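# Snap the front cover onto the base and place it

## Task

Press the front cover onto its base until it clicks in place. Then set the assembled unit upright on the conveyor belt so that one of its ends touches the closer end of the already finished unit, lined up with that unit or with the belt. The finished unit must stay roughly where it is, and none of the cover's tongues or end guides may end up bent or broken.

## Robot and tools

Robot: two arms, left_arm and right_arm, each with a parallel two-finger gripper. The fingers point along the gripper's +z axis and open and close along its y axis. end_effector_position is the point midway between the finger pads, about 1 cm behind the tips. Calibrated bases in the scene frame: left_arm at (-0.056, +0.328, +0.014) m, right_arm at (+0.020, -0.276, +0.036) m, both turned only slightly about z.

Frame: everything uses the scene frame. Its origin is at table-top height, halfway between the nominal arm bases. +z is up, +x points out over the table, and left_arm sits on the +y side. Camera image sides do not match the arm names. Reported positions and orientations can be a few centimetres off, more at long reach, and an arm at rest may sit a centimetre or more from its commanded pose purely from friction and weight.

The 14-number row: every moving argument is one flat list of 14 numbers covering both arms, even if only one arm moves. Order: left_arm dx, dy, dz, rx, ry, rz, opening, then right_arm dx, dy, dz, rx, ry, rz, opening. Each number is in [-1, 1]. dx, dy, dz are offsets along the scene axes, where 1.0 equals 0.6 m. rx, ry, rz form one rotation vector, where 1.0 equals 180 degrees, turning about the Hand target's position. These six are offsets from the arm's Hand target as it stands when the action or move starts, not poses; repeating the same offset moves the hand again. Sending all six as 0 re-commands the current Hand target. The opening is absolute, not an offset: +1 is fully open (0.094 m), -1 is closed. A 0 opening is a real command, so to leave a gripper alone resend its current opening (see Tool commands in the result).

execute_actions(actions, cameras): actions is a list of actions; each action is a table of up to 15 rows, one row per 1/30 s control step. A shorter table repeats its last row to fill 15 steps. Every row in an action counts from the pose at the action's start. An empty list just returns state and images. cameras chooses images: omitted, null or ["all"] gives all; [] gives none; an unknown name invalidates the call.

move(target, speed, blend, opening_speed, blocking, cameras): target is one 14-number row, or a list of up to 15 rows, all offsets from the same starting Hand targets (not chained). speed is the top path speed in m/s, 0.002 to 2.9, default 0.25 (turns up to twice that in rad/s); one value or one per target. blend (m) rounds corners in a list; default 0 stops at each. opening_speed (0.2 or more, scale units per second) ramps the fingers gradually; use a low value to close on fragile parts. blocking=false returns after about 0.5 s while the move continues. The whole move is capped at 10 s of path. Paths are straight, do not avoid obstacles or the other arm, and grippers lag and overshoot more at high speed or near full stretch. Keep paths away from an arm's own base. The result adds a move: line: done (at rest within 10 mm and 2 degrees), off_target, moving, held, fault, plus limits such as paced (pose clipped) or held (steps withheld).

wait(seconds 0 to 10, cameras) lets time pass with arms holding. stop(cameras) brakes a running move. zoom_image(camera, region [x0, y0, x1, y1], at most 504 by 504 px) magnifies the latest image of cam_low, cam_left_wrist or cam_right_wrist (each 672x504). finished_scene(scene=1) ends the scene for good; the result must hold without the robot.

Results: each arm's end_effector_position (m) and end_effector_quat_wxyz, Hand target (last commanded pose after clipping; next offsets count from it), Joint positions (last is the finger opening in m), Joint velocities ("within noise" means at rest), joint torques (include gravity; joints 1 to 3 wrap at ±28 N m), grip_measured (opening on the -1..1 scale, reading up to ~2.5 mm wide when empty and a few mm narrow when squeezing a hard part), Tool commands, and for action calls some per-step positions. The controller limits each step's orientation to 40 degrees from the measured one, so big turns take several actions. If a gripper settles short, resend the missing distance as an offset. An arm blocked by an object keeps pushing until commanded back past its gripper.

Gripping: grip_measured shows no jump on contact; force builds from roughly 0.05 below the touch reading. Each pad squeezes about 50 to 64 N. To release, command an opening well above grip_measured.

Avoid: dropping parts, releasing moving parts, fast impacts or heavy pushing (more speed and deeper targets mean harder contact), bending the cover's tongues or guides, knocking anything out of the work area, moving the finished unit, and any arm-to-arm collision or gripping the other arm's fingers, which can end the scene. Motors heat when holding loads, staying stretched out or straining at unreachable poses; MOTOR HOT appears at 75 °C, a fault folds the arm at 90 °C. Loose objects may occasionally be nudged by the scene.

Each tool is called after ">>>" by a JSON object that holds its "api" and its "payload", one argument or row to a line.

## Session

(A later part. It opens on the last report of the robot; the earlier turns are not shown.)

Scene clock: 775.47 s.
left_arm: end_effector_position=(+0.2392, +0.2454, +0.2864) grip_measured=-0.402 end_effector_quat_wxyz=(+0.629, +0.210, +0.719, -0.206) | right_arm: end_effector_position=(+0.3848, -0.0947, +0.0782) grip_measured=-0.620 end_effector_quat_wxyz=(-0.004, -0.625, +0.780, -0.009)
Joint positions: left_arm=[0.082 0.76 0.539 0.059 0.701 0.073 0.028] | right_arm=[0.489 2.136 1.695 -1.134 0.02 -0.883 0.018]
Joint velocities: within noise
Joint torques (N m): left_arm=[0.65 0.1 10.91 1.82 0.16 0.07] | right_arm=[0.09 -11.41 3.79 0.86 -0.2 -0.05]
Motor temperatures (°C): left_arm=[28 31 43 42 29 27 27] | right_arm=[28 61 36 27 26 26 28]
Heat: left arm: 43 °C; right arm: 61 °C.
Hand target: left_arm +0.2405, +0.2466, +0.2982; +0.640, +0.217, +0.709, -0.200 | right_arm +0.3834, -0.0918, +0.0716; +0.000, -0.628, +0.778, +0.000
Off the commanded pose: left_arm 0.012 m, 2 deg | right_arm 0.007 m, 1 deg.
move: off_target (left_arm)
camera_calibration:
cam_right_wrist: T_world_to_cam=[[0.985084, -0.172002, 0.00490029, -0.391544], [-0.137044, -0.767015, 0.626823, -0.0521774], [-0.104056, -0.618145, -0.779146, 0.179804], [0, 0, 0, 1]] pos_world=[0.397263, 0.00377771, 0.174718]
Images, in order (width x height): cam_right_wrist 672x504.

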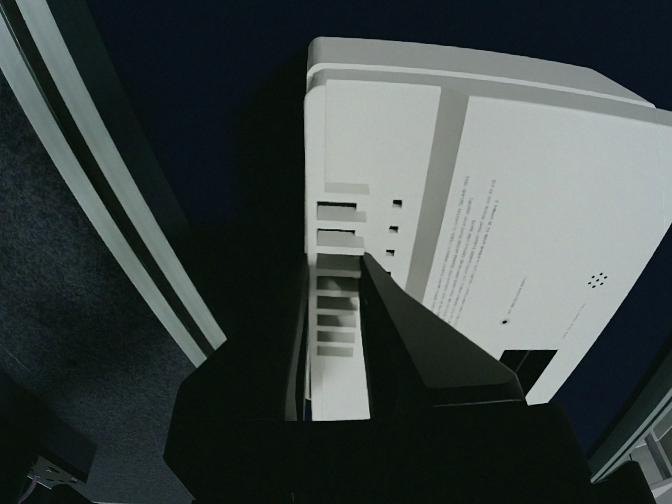

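>>> {"api": "move", "payload": {
  "target": [
    [0,0,0,0,0,0,-0.4, 0.001,0,0.075,0,0,0,-1],
    [0,0,0,0,0,0,-0.4, 0.003,0.003,0.052,0,0,-0.012,-1]
  ],
  "speed": 0.08
}}

>>> {"api": "zoom_image", "payload": {
  "camera": "cam_right_wrist",
  "region": [290, 0, 430, 120]
}}

>>> {"api": "zoom_image", "payload": {
  "camera": "cam_right_wrist",
  "region": [530, 0, 670, 120]
}}

>>> {"api": "zoom_image", "payload": {
  "camera": "cam_left_wrist",
  "region": [365, 120, 535, 245]
}}

>>> {"api": "zoom_image", "payload": {
  "camera": "cam_low",
  "region": [345, 225, 440, 295]
}}

Scene clock: 784.00 s.
left_arm: end_effector_position=(+0.2392, +0.2454, +0.2864) grip_measured=-0.402 end_effector_quat_wxyz=(+0.629, +0.210, +0.719, -0.206) | right_arm: end_effector_position=(+0.3837, -0.0946, +0.0983) grip_measured=-0.621 end_effector_quat_wxyz=(-0.012, -0.615, +0.788, -0.006)
Joint positions: left_arm=[0.082 0.76 0.539 0.059 0.701 0.073 0.028] | right_arm=[0.489 2.136 1.775 -1.231 0.017 -0.857 0.018]
Joint velocities: within noise
Joint torques (N m): left_arm=[0.66 0.1 10.91 1.82 0.16 0.07] | right_arm=[0.25 -12.34 5.72 0.58 -0.17 0.08]
Motor temperatures (°C): left_arm=[28 31 43 42 29 27 27] | right_arm=[28 58 35 27 26 26 29]
Heat: left arm: 43 °C; right arm: 58 °C.
Hand target: left_arm +0.2405, +0.2466, +0.2982; +0.640, +0.217, +0.709, -0.200 | right_arm +0.3852, -0.0900, +0.1028; +0.000, -0.613, +0.790, +0.000
Off the commanded pose: left_arm 0.012 m, 2 deg | right_arm 0.007 m, 2 deg.
move: off_target (left_arm)
camera_calibration:
cam_left_wrist: T_world_to_cam=[[-0.559105, -0.818348, 0.133069, 0.293116], [-0.667319, 0.348928, -0.657978, 0.270344], [0.492024, -0.456679, -0.741186, 0.34124], [0, 0, 0, 1]] pos_world=[0.17639, 0.301378, 0.391798]
cam_right_wrist: T_world_to_cam=[[0.980195, -0.197812, -0.00938999, -0.389703], [-0.147377, -0.760309, 0.632622, -0.0608393], [-0.13228, -0.618709, -0.774403, 0.205681], [0, 0, 0, 1]] pos_world=[0.400226, 0.00391224, 0.194109]

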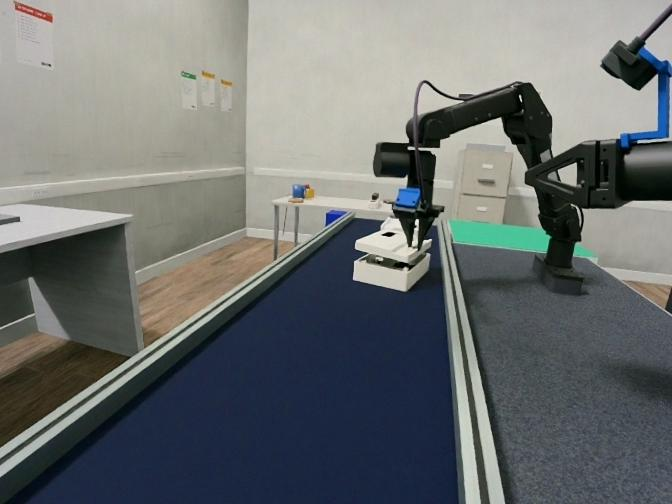

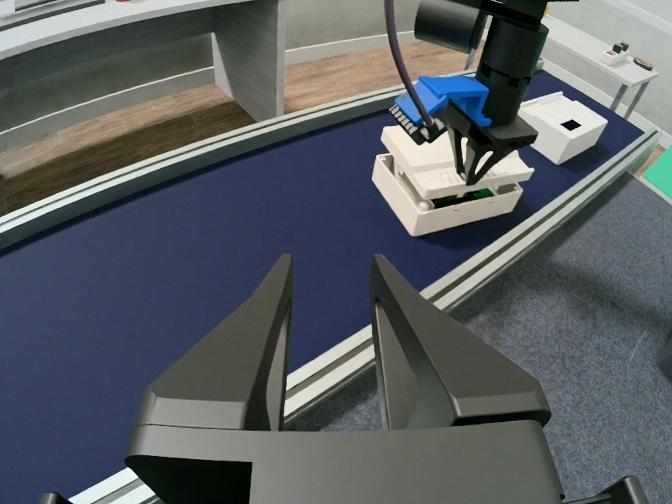

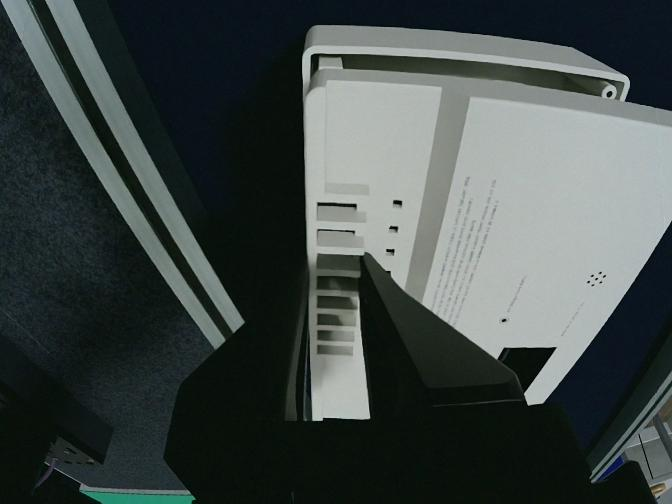

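Scaled by 3.600 from the camera's 672x504 image, which has a finer 960x720 frame.

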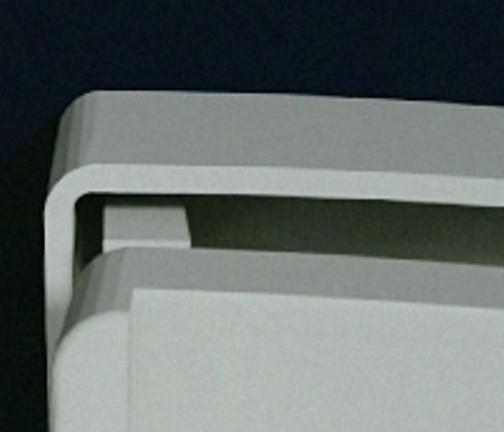

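Scaled by 3.600 from the camera's 672x504 image, which has a finer 960x720 frame.

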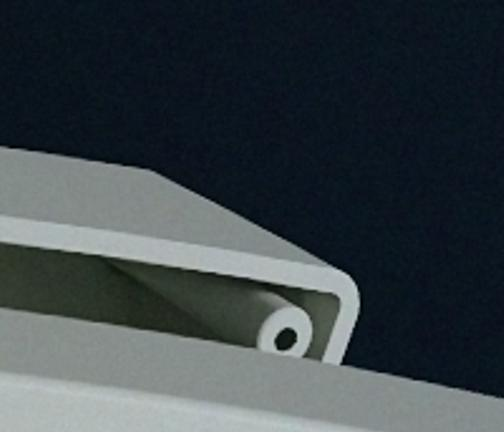

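Scaled by 2.965 from the camera's 672x504 image, which has a finer 960x720 frame.

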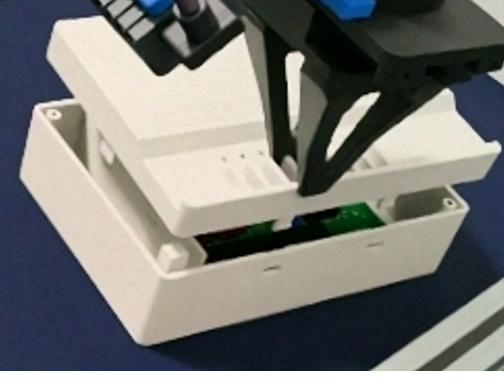

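Scaled by 5.305 from the camera's 672x504 image, which has a finer 960x720 frame.

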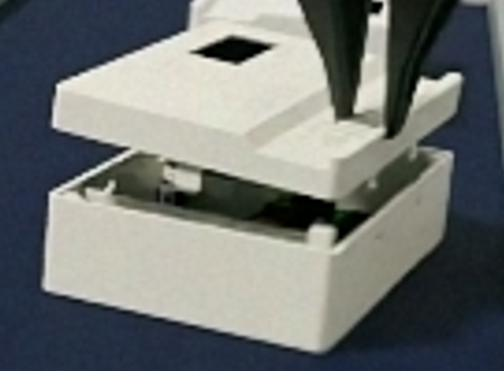

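>>> {"api": "zoom_image", "payload": {
  "camera": "cam_left_wrist",
  "region": [365, 120, 455, 245]
}}

>>> {"api": "zoom_image", "payload": {
  "camera": "cam_left_wrist",
  "region": [450, 130, 540, 225]
}}

Scaled by 4.032 from the camera's 672x504 image, which has a finer 960x720 frame.

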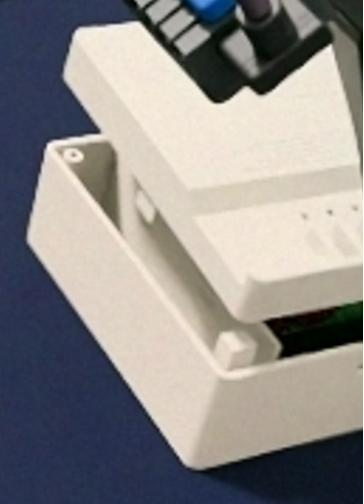

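Scaled by 5.305 from the camera's 672x504 image, which has a finer 960x720 frame.

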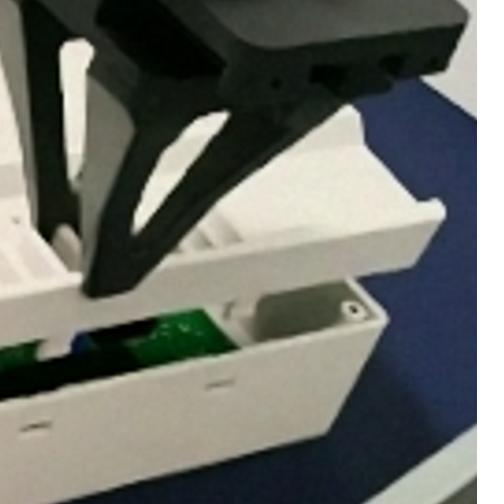

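>>> {"api": "move", "payload": {
  "target": [
    [0,0,0,0,0,0,-0.4, 0,-0.003,0.04,0.005,0.0187,0,-1],
    [0,0,0,0,0,0,-0.4, -0.001,-0.001,-0.01,0.005,0.0187,0,-1]
  ],
  "speed": 0.08
}}

>>> {"api": "zoom_image", "payload": {
  "camera": "cam_right_wrist",
  "region": [290, 0, 430, 120]
}}

>>> {"api": "zoom_image", "payload": {
  "camera": "cam_right_wrist",
  "region": [530, 0, 670, 120]
}}

>>> {"api": "zoom_image", "payload": {
  "camera": "cam_left_wrist",
  "region": [365, 120, 535, 245]
}}

>>> {"api": "zoom_image", "payload": {
  "camera": "cam_low",
  "region": [345, 225, 440, 295]
}}

Scene clock: 842.80 s.
left_arm: end_effector_position=(+0.2392, +0.2454, +0.2864) grip_measured=-0.402 end_effector_quat_wxyz=(+0.629, +0.210, +0.719, -0.206) | right_arm: end_effector_position=(+0.3852, -0.0936, +0.1053) grip_measured=-0.621 end_effector_quat_wxyz=(-0.016, -0.611, +0.791, +0.013)
Joint positions: left_arm=[0.082 0.76 0.539 0.059 0.701 0.073 0.028] | right_arm=[0.474 2.156 1.833 -1.284 -0.018 -0.862 0.018]
Joint velocities: within noise
Joint torques (N m): left_arm=[0.65 0.1 10.92 1.81 0.16 0.07] | right_arm=[-0.02 -10.52 4.97 0.61 -0.23 -0.04]
Motor temperatures (°C): left_arm=[28 31 43 42 29 27 27] | right_arm=[28 56 36 27 26 26 30]
Heat: left arm: 43 °C; right arm: 56 °C.
Hand target: left_arm +0.2405, +0.2466, +0.2982; +0.640, +0.217, +0.709, -0.200 | right_arm +0.3845, -0.0906, +0.0968; -0.018, -0.613, +0.790, +0.024
Off the commanded pose: left_arm 0.012 m, 2 deg | right_arm 0.009 m, 1 deg.
move: off_target (left_arm)
camera_calibration:
cam_left_wrist: T_world_to_cam=[[-0.559105, -0.818348, 0.133069, 0.293116], [-0.667319, 0.348928, -0.657978, 0.270344], [0.492024, -0.456679, -0.741186, 0.34124], [0, 0, 0, 1]] pos_world=[0.17639, 0.301378, 0.391798]
cam_right_wrist: T_world_to_cam=[[0.97729, -0.207545, -0.0427806, -0.387183], [-0.1375, -0.774685, 0.617217, -0.0677422], [-0.161242, -0.597318, -0.785629, 0.226303], [0, 0, 0, 1]] pos_world=[0.405564, 0.00233798, 0.203038]

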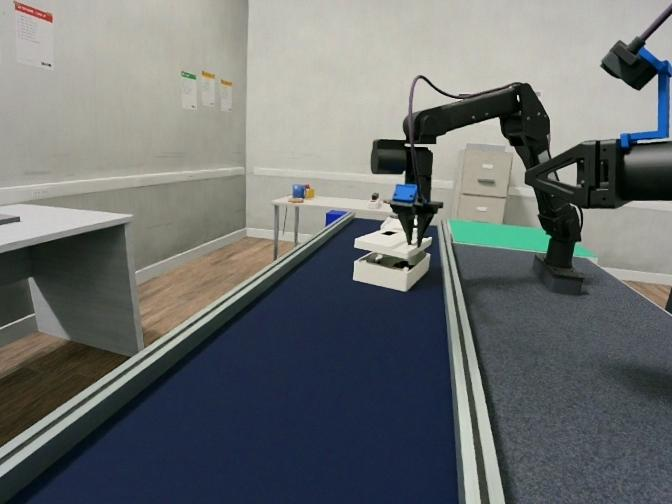

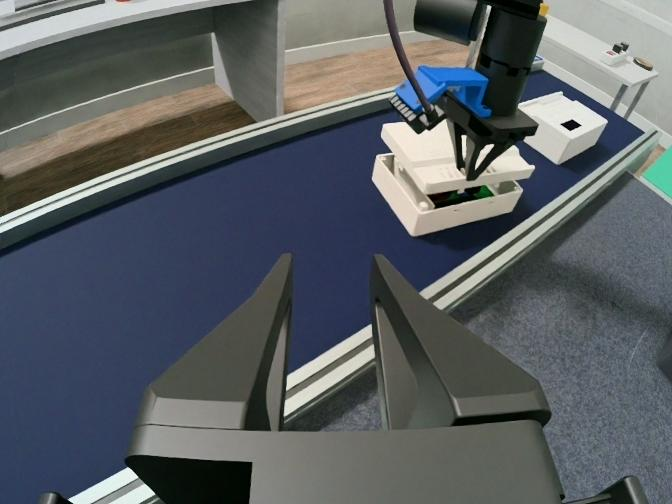

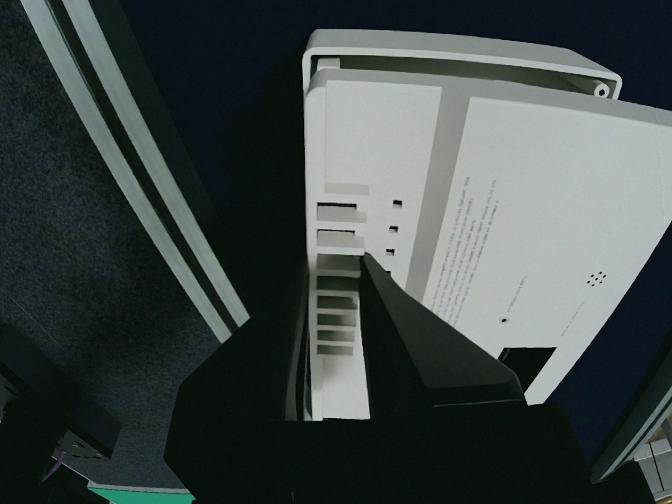

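Scaled by 3.600 from the camera's 672x504 image, which has a finer 960x720 frame.

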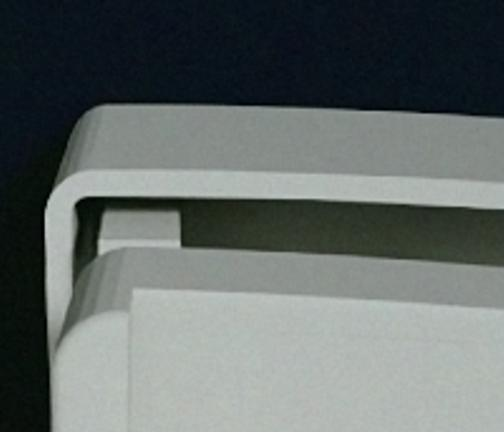

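Scaled by 3.600 from the camera's 672x504 image, which has a finer 960x720 frame.

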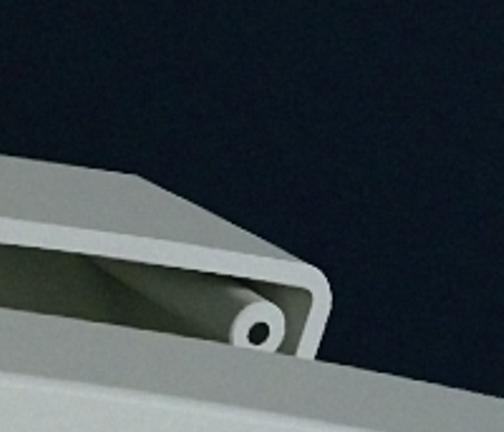

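Scaled by 2.965 from the camera's 672x504 image, which has a finer 960x720 frame.

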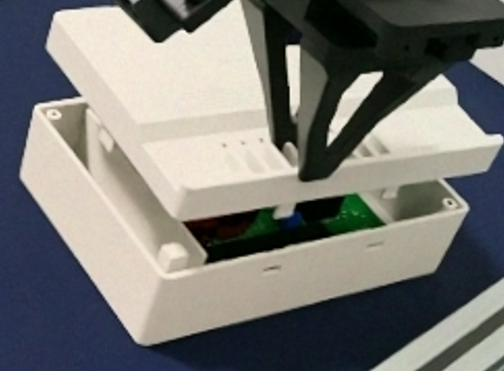

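Scaled by 5.305 from the camera's 672x504 image, which has a finer 960x720 frame.

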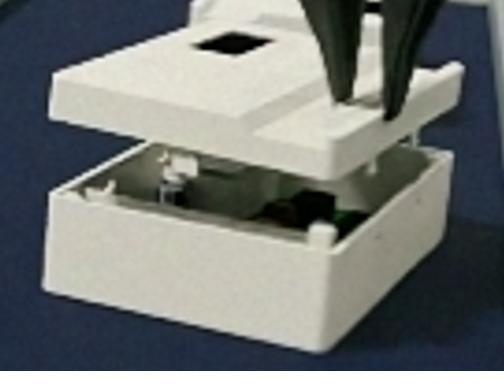

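>>> {"api": "move", "payload": {
  "target": [
    [0,0,0,0,0,0,-0.4, -0.0057,-0.003,-0.03,0,0,0,-1]
  ],
  "speed": 0.05
}}

>>> {"api": "zoom_image", "payload": {
  "camera": "cam_right_wrist",
  "region": [290, 0, 430, 120]
}}

>>> {"api": "zoom_image", "payload": {
  "camera": "cam_right_wrist",
  "region": [530, 0, 670, 120]
}}

>>> {"api": "zoom_image", "payload": {
  "camera": "cam_left_wrist",
  "region": [365, 120, 535, 245]
}}

>>> {"api": "zoom_image", "payload": {
  "camera": "cam_low",
  "region": [345, 225, 440, 295]
}}

Scene clock: 852.63 s.
left_arm: end_effector_position=(+0.2392, +0.2454, +0.2864) grip_measured=-0.402 end_effector_quat_wxyz=(+0.629, +0.210, +0.719, -0.206) | right_arm: end_effector_position=(+0.3807, -0.0955, +0.0889) grip_measured=-0.621 end_effector_quat_wxyz=(-0.021, -0.611, +0.791, +0.014)
Joint positions: left_arm=[0.082 0.76 0.539 0.059 0.701 0.073 0.028] | right_arm=[0.474 2.156 1.767 -1.23 -0.019 -0.862 0.018]
Joint velocities: within noise
Joint torques (N m): left_arm=[0.65 0.09 10.91 1.82 0.16 0.06] | right_arm=[-0.08 -10.81 3.99 0.82 -0.21 -0.04]
Motor temperatures (°C): left_arm=[28 31 43 42 29 27 27] | right_arm=[28 55 36 27 26 26 30]
Heat: left arm: 43 °C; right arm: 55 °C.
Hand target: left_arm +0.2405, +0.2466, +0.2982; +0.640, +0.217, +0.709, -0.200 | right_arm +0.3811, -0.0924, +0.0788; -0.018, -0.613, +0.790, +0.024
Off the commanded pose: left_arm 0.012 m, 2 deg | right_arm 0.011 m, 1 deg.
move: off_target (left_arm, right_arm)
camera_calibration:
cam_left_wrist: T_world_to_cam=[[-0.559105, -0.818348, 0.133069, 0.293116], [-0.667319, 0.348928, -0.657978, 0.270344], [0.492024, -0.456679, -0.741186, 0.34124], [0, 0, 0, 1]] pos_world=[0.17639, 0.301378, 0.391798]
cam_right_wrist: T_world_to_cam=[[0.976731, -0.207808, -0.0530254, -0.382828], [-0.13048, -0.77201, 0.622074, -0.0625992], [-0.170208, -0.60068, -0.781161, 0.214147], [0, 0, 0, 1]] pos_world=[0.402202, 0.000751915, 0.185925]

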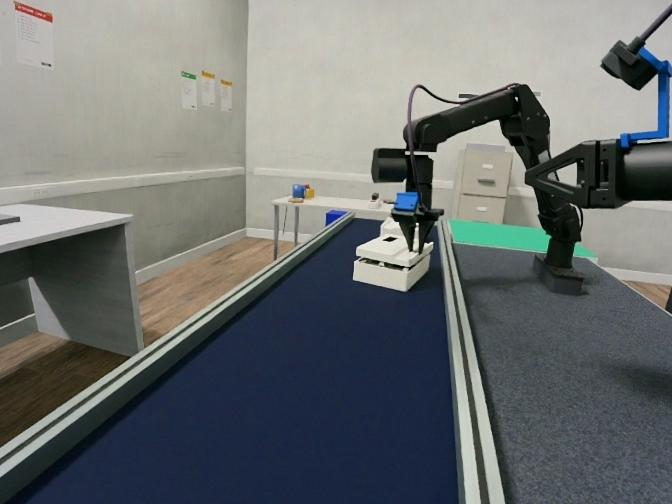

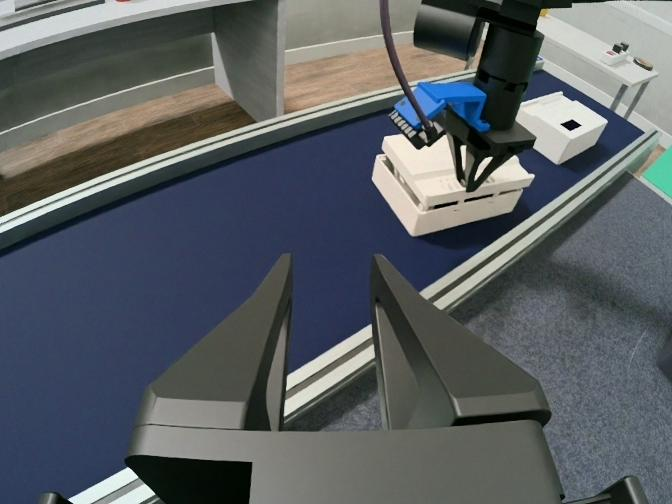

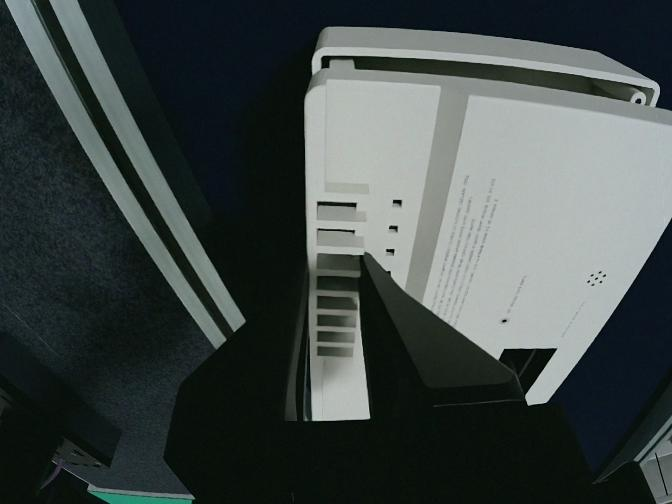

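Scaled by 3.600 from the camera's 672x504 image, which has a finer 960x720 frame.

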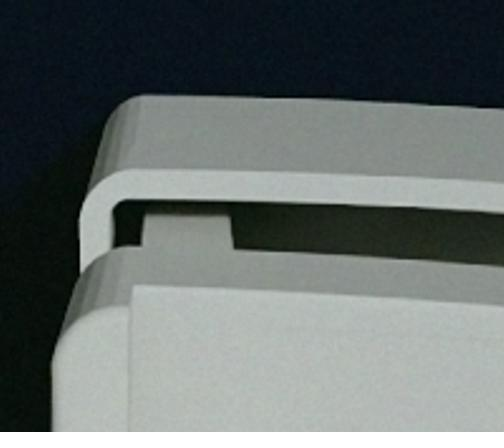

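Scaled by 3.600 from the camera's 672x504 image, which has a finer 960x720 frame.

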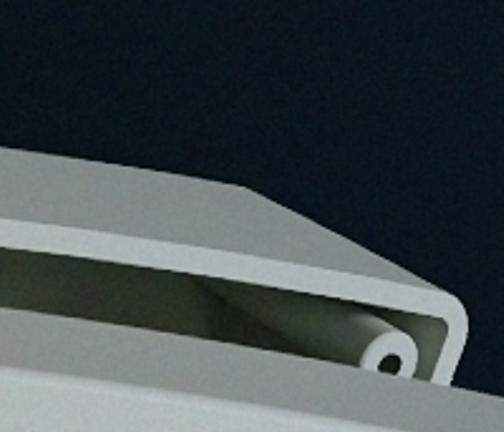

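Scaled by 2.965 from the camera's 672x504 image, which has a finer 960x720 frame.

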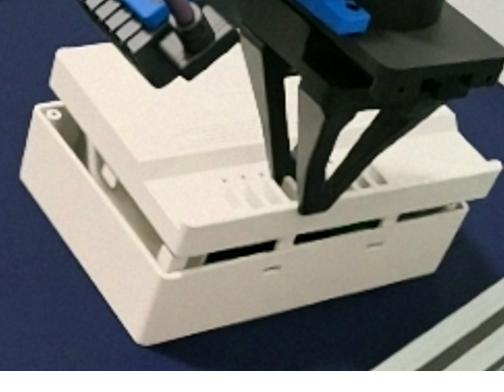

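Scaled by 5.305 from the camera's 672x504 image, which has a finer 960x720 frame.

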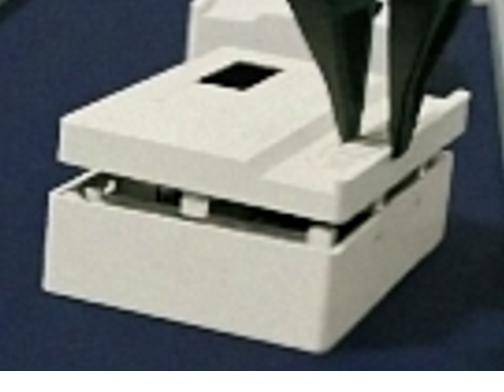

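>>> {"api": "move", "payload": {
  "target": [
    [0,0,0,0,0,0,-0.4, 0.005,0,0.05,0,0,0,-1],
    [0,0,0,0,0,0,-0.4, 0.003,0,0.02,0,0,0,-1]
  ],
  "speed": 0.06
}}

>>> {"api": "zoom_image", "payload": {
  "camera": "cam_right_wrist",
  "region": [290, 0, 430, 120]
}}

>>> {"api": "zoom_image", "payload": {
  "camera": "cam_low",
  "region": [345, 225, 440, 295]
}}

Scene clock: 865.37 s.
left_arm: end_effector_position=(+0.2392, +0.2454, +0.2864) grip_measured=-0.402 end_effector_quat_wxyz=(+0.629, +0.210, +0.719, -0.206) | right_arm: end_effector_position=(+0.3837, -0.0941, +0.0975) grip_measured=-0.621 end_effector_quat_wxyz=(-0.017, -0.612, +0.791, +0.014)
Joint positions: left_arm=[0.082 0.76 0.539 0.059 0.701 0.073 0.028] | right_arm=[0.474 2.156 1.802 -1.257 -0.019 -0.864 0.018]
Joint velocities: within noise
Joint torques (N m): left_arm=[0.65 0.1 10.92 1.81 0.16 0.07] | right_arm=[-0.25 -10.93 4.79 0.6 -0.23 -0.05]
Motor temperatures (°C): left_arm=[28 31 44 42 29 27 27] | right_arm=[28 54 35 27 26 26 30]
Heat: left arm: 44 °C; right arm: 54 °C.
Hand target: left_arm +0.2405, +0.2466, +0.2982; +0.640, +0.217, +0.709, -0.200 | right_arm +0.3830, -0.0924, +0.0909; -0.018, -0.613, +0.790, +0.024
Off the commanded pose: left_arm 0.012 m, 2 deg | right_arm 0.007 m, 1 deg.
move: off_target (left_arm)
camera_calibration:
cam_left_wrist: T_world_to_cam=[[-0.559105, -0.818348, 0.133069, 0.293116], [-0.667319, 0.348928, -0.657978, 0.270344], [0.492024, -0.456679, -0.741186, 0.34124], [0, 0, 0, 1]] pos_world=[0.17639, 0.301378, 0.391798]
cam_right_wrist: T_world_to_cam=[[0.977522, -0.205722, -0.0461465, -0.3857], [-0.133867, -0.774714, 0.617979, -0.0650626], [-0.162882, -0.597911, -0.784839, 0.220083], [0, 0, 0, 1]] pos_world=[0.404168, 0.00183816, 0.195138]

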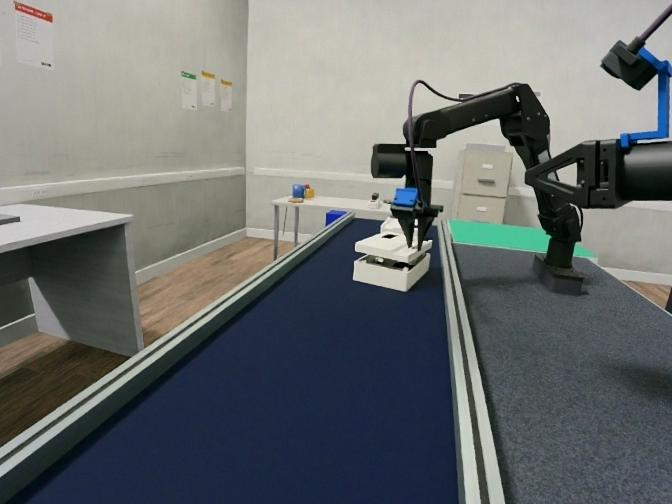

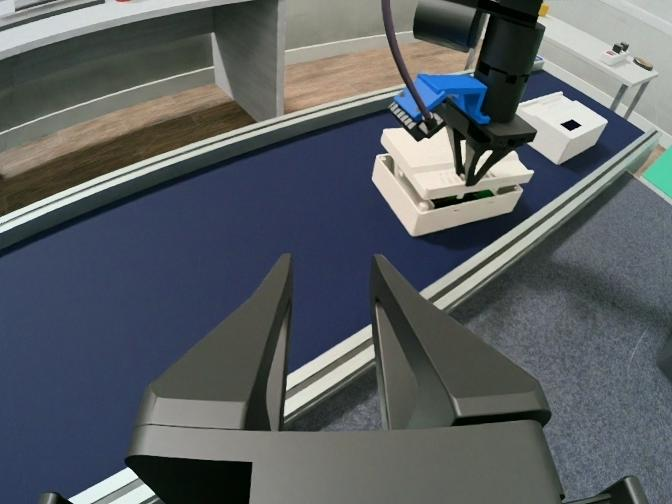

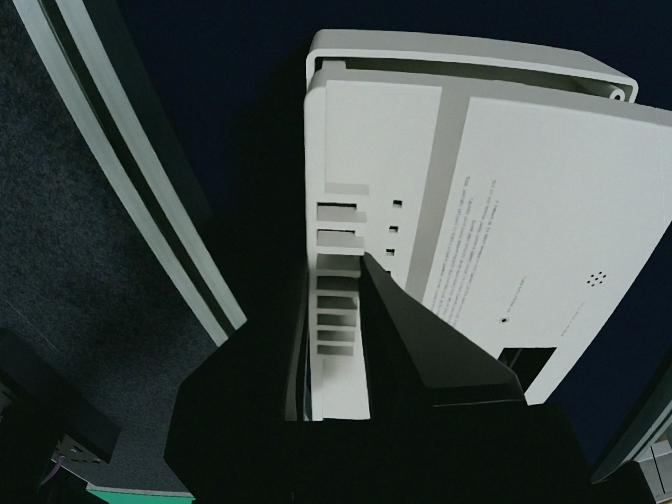

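Scaled by 3.600 from the camera's 672x504 image, which has a finer 960x720 frame.

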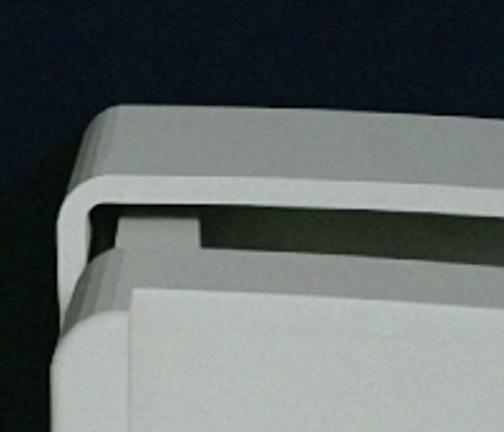

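Scaled by 5.305 from the camera's 672x504 image, which has a finer 960x720 frame.

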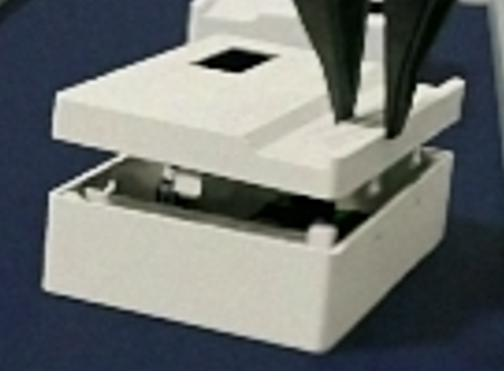

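>>> {"api": "move", "payload": {
  "target": [
    [0,0,0,0,0,0,-0.4, 0.0015,0,-0.03,0,0,0,-1]
  ],
  "speed": 0.05
}}

>>> {"api": "zoom_image", "payload": {
  "camera": "cam_right_wrist",
  "region": [290, 0, 430, 120]
}}

>>> {"api": "zoom_image", "payload": {
  "camera": "cam_left_wrist",
  "region": [365, 120, 535, 245]
}}

>>> {"api": "zoom_image", "payload": {
  "camera": "cam_low",
  "region": [345, 225, 440, 295]
}}

Scene clock: 870.53 s.
left_arm: end_effector_position=(+0.2392, +0.2454, +0.2864) grip_measured=-0.402 end_effector_quat_wxyz=(+0.629, +0.210, +0.719, -0.206) | right_arm: end_effector_position=(+0.3832, -0.0943, +0.0862) grip_measured=-0.621 end_effector_quat_wxyz=(-0.015, -0.612, +0.791, +0.013)
Joint positions: left_arm=[0.082 0.76 0.539 0.059 0.701 0.073 0.028] | right_arm=[0.474 2.156 1.757 -1.207 -0.019 -0.864 0.018]
Joint velocities: within noise
Joint torques (N m): left_arm=[0.66 0.1 10.92 1.82 0.16 0.07] | right_arm=[-0.34 -9.91 4.56 0.76 -0.23 -0.05]
Motor temperatures (°C): left_arm=[28 31 44 42 29 27 27] | right_arm=[28 54 35 27 26 26 30]
Heat: left arm: 44 °C; right arm: 54 °C.
Hand target: left_arm +0.2405, +0.2466, +0.2982; +0.640, +0.217, +0.709, -0.200 | right_arm +0.3839, -0.0924, +0.0728; -0.018, -0.613, +0.790, +0.024
Off the commanded pose: left_arm 0.012 m, 2 deg | right_arm 0.013 m, 1 deg.
move: off_target (left_arm, right_arm)
camera_calibration:
cam_left_wrist: T_world_to_cam=[[-0.559105, -0.818348, 0.133069, 0.293116], [-0.667319, 0.348928, -0.657978, 0.270344], [0.492024, -0.456679, -0.741186, 0.34124], [0, 0, 0, 1]] pos_world=[0.17639, 0.301378, 0.391798]
cam_right_wrist: T_world_to_cam=[[0.9777, -0.205588, -0.0428464, -0.38618], [-0.136147, -0.775853, 0.616048, -0.0573532], [-0.159895, -0.596477, -0.786542, 0.210107], [0, 0, 0, 1]] pos_world=[0.403355, 0.00143218, 0.184044]

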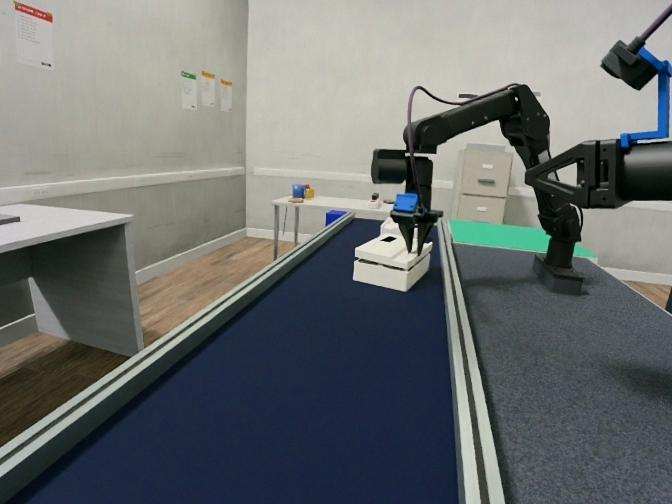

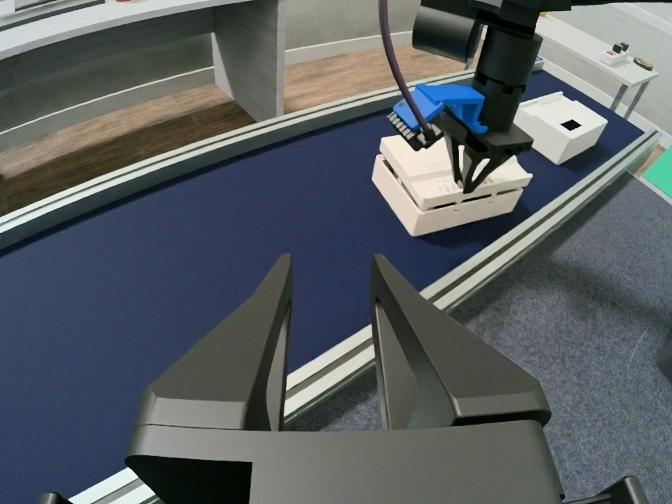

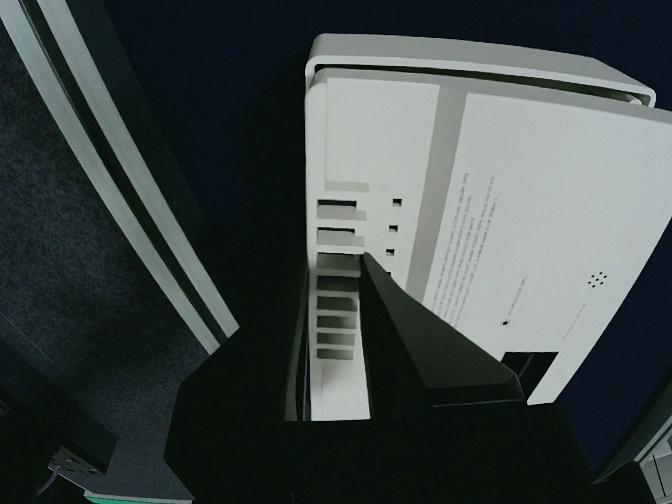

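Scaled by 3.600 from the camera's 672x504 image, which has a finer 960x720 frame.

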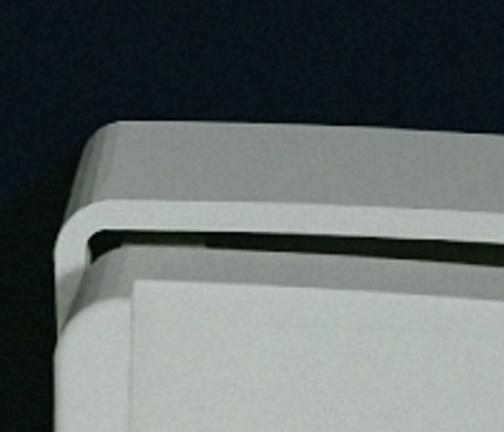

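Scaled by 2.965 from the camera's 672x504 image, which has a finer 960x720 frame.

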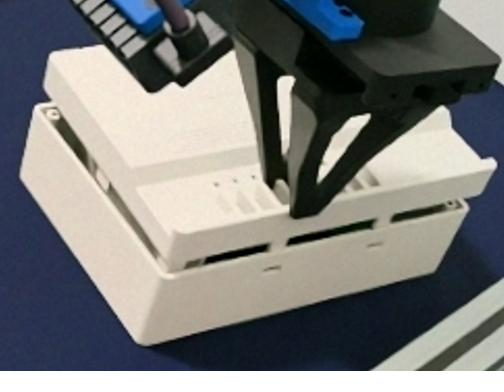

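Scaled by 5.305 from the camera's 672x504 image, which has a finer 960x720 frame.

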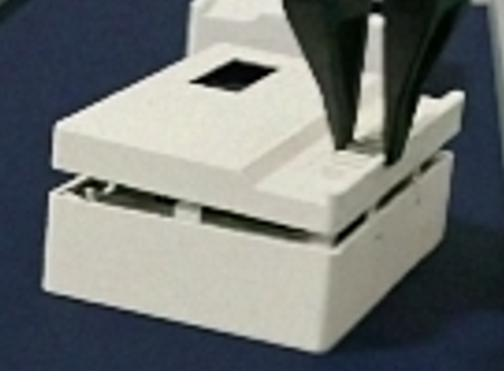

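>>> {"api": "move", "payload": {
  "target": [
    [0,0,0,0,0,0,-0.4, 0.0025,0,-0.012,0,0,0,-1]
  ],
  "speed": 0.05
}}

>>> {"api": "zoom_image", "payload": {
  "camera": "cam_left_wrist",
  "region": [365, 120, 535, 245]
}}

>>> {"api": "zoom_image", "payload": {
  "camera": "cam_low",
  "region": [345, 225, 440, 295]
}}

Scene clock: 874.97 s.
left_arm: end_effector_position=(+0.2392, +0.2454, +0.2864) grip_measured=-0.402 end_effector_quat_wxyz=(+0.629, +0.210, +0.719, -0.206) | right_arm: end_effector_position=(+0.3837, -0.0941, +0.0838) grip_measured=-0.621 end_effector_quat_wxyz=(-0.013, -0.612, +0.791, +0.013)
Joint positions: left_arm=[0.082 0.76 0.539 0.059 0.701 0.073 0.028] | right_arm=[0.474 2.156 1.748 -1.194 -0.019 -0.864 0.018]
Joint velocities: within noise
Joint torques (N m): left_arm=[0.65 0.1 10.93 1.81 0.17 0.07] | right_arm=[-0.5 -9.18 4.37 0.88 -0.22 -0.06]
Motor temperatures (°C): left_arm=[28 31 44 42 29 27 27] | right_arm=[28 53 35 27 26 26 30]
Heat: left arm: 44 °C; right arm: 53 °C.
Hand target: left_arm +0.2405, +0.2466, +0.2982; +0.640, +0.217, +0.709, -0.200 | right_arm +0.3853, -0.0924, +0.0656; -0.018, -0.613, +0.790, +0.024
Off the commanded pose: left_arm 0.012 m, 2 deg | right_arm 0.018 m, 1 deg.
move: off_target (left_arm, right_arm)
camera_calibration:
cam_left_wrist: T_world_to_cam=[[-0.559105, -0.818348, 0.133069, 0.293116], [-0.667319, 0.348928, -0.657978, 0.270344], [0.492024, -0.456679, -0.741186, 0.34124], [0, 0, 0, 1]] pos_world=[0.17639, 0.301378, 0.391798]
cam_right_wrist: T_world_to_cam=[[0.977818, -0.205564, -0.0401879, -0.386972], [-0.138052, -0.776801, 0.614429, -0.0548368], [-0.157522, -0.595252, -0.787948, 0.207764], [0, 0, 0, 1]] pos_world=[0.403546, 0.00152717, 0.181849]

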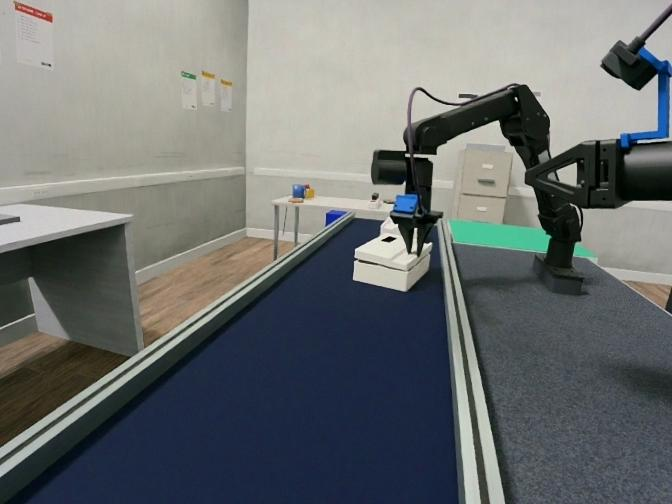

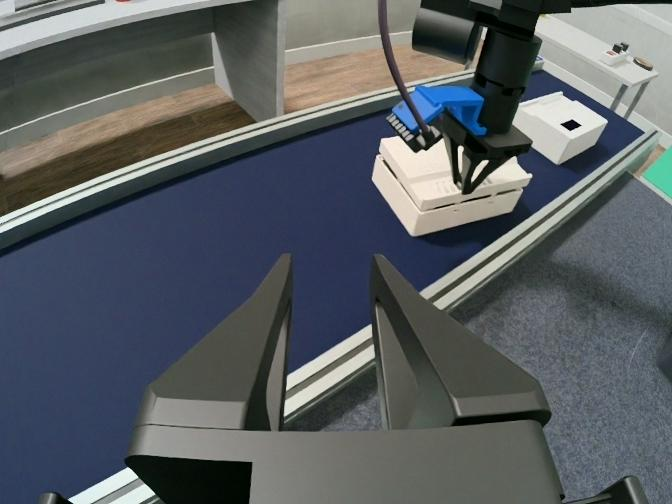

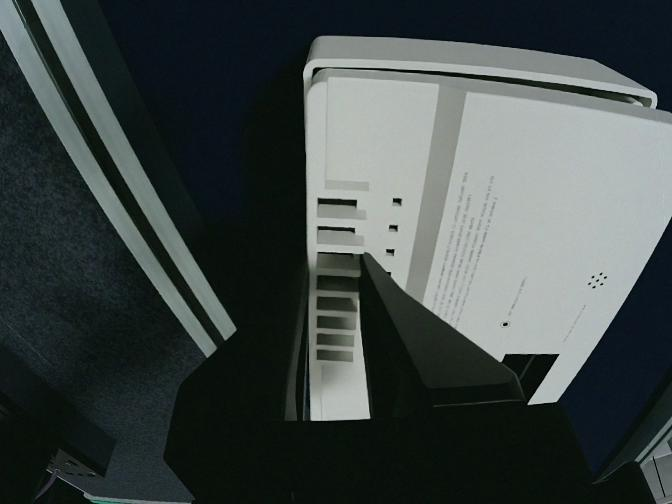

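Scaled by 2.965 from the camera's 672x504 image, which has a finer 960x720 frame.

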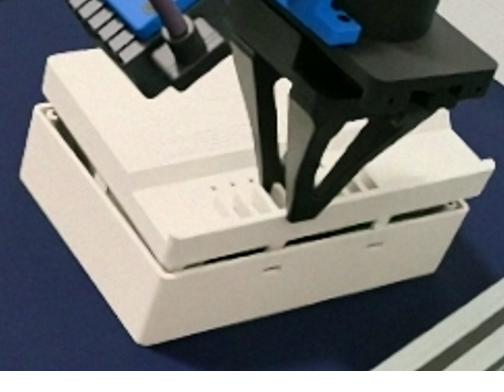

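Scaled by 5.305 from the camera's 672x504 image, which has a finer 960x720 frame.

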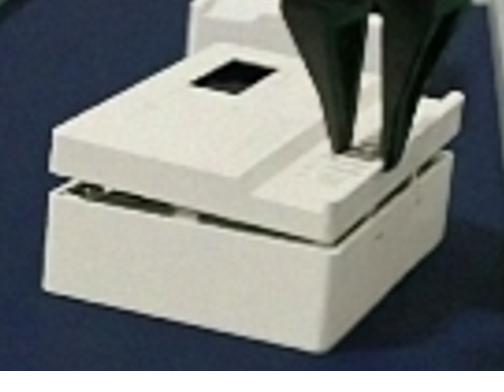

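>>> {"api": "zoom_image", "payload": {
  "camera": "cam_right_wrist",
  "region": [470, 330, 580, 420]
}}

>>> {"api": "zoom_image", "payload": {
  "camera": "cam_low",
  "region": [350, 240, 400, 275]
}}

>>> {"api": "zoom_image", "payload": {
  "camera": "cam_left_wrist",
  "region": [420, 170, 530, 225]
}}

>>> {"api": "zoom_image", "payload": {
  "camera": "cam_left_wrist",
  "region": [365, 130, 435, 215]
}}

Scaled by 4.582 from the camera's 672x504 image, which has a finer 960x720 frame.

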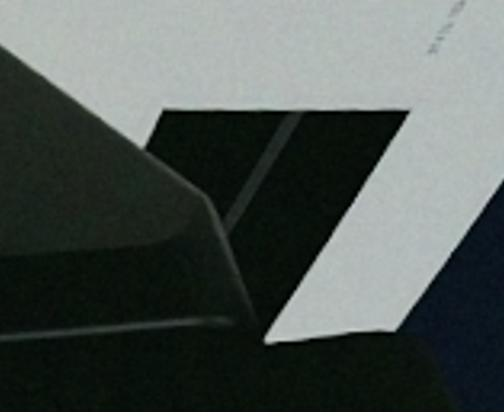

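Scaled by 10.080 from the camera's 672x504 image, which has a finer 960x720 frame.

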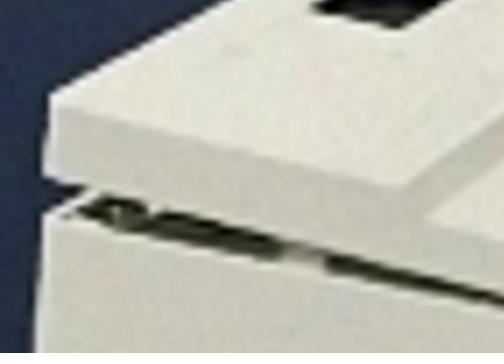

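Scaled by 4.582 from the camera's 672x504 image, which has a finer 960x720 frame.

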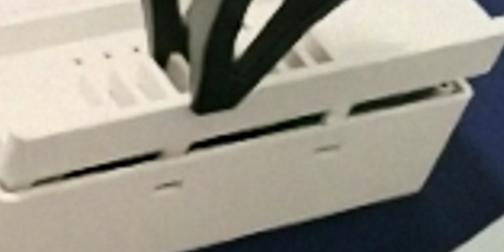

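Scaled by 5.929 from the camera's 672x504 image, which has a finer 960x720 frame.

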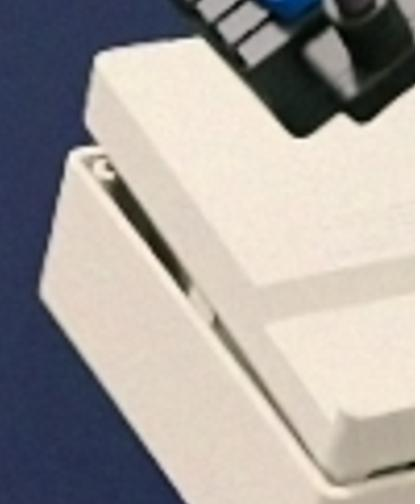

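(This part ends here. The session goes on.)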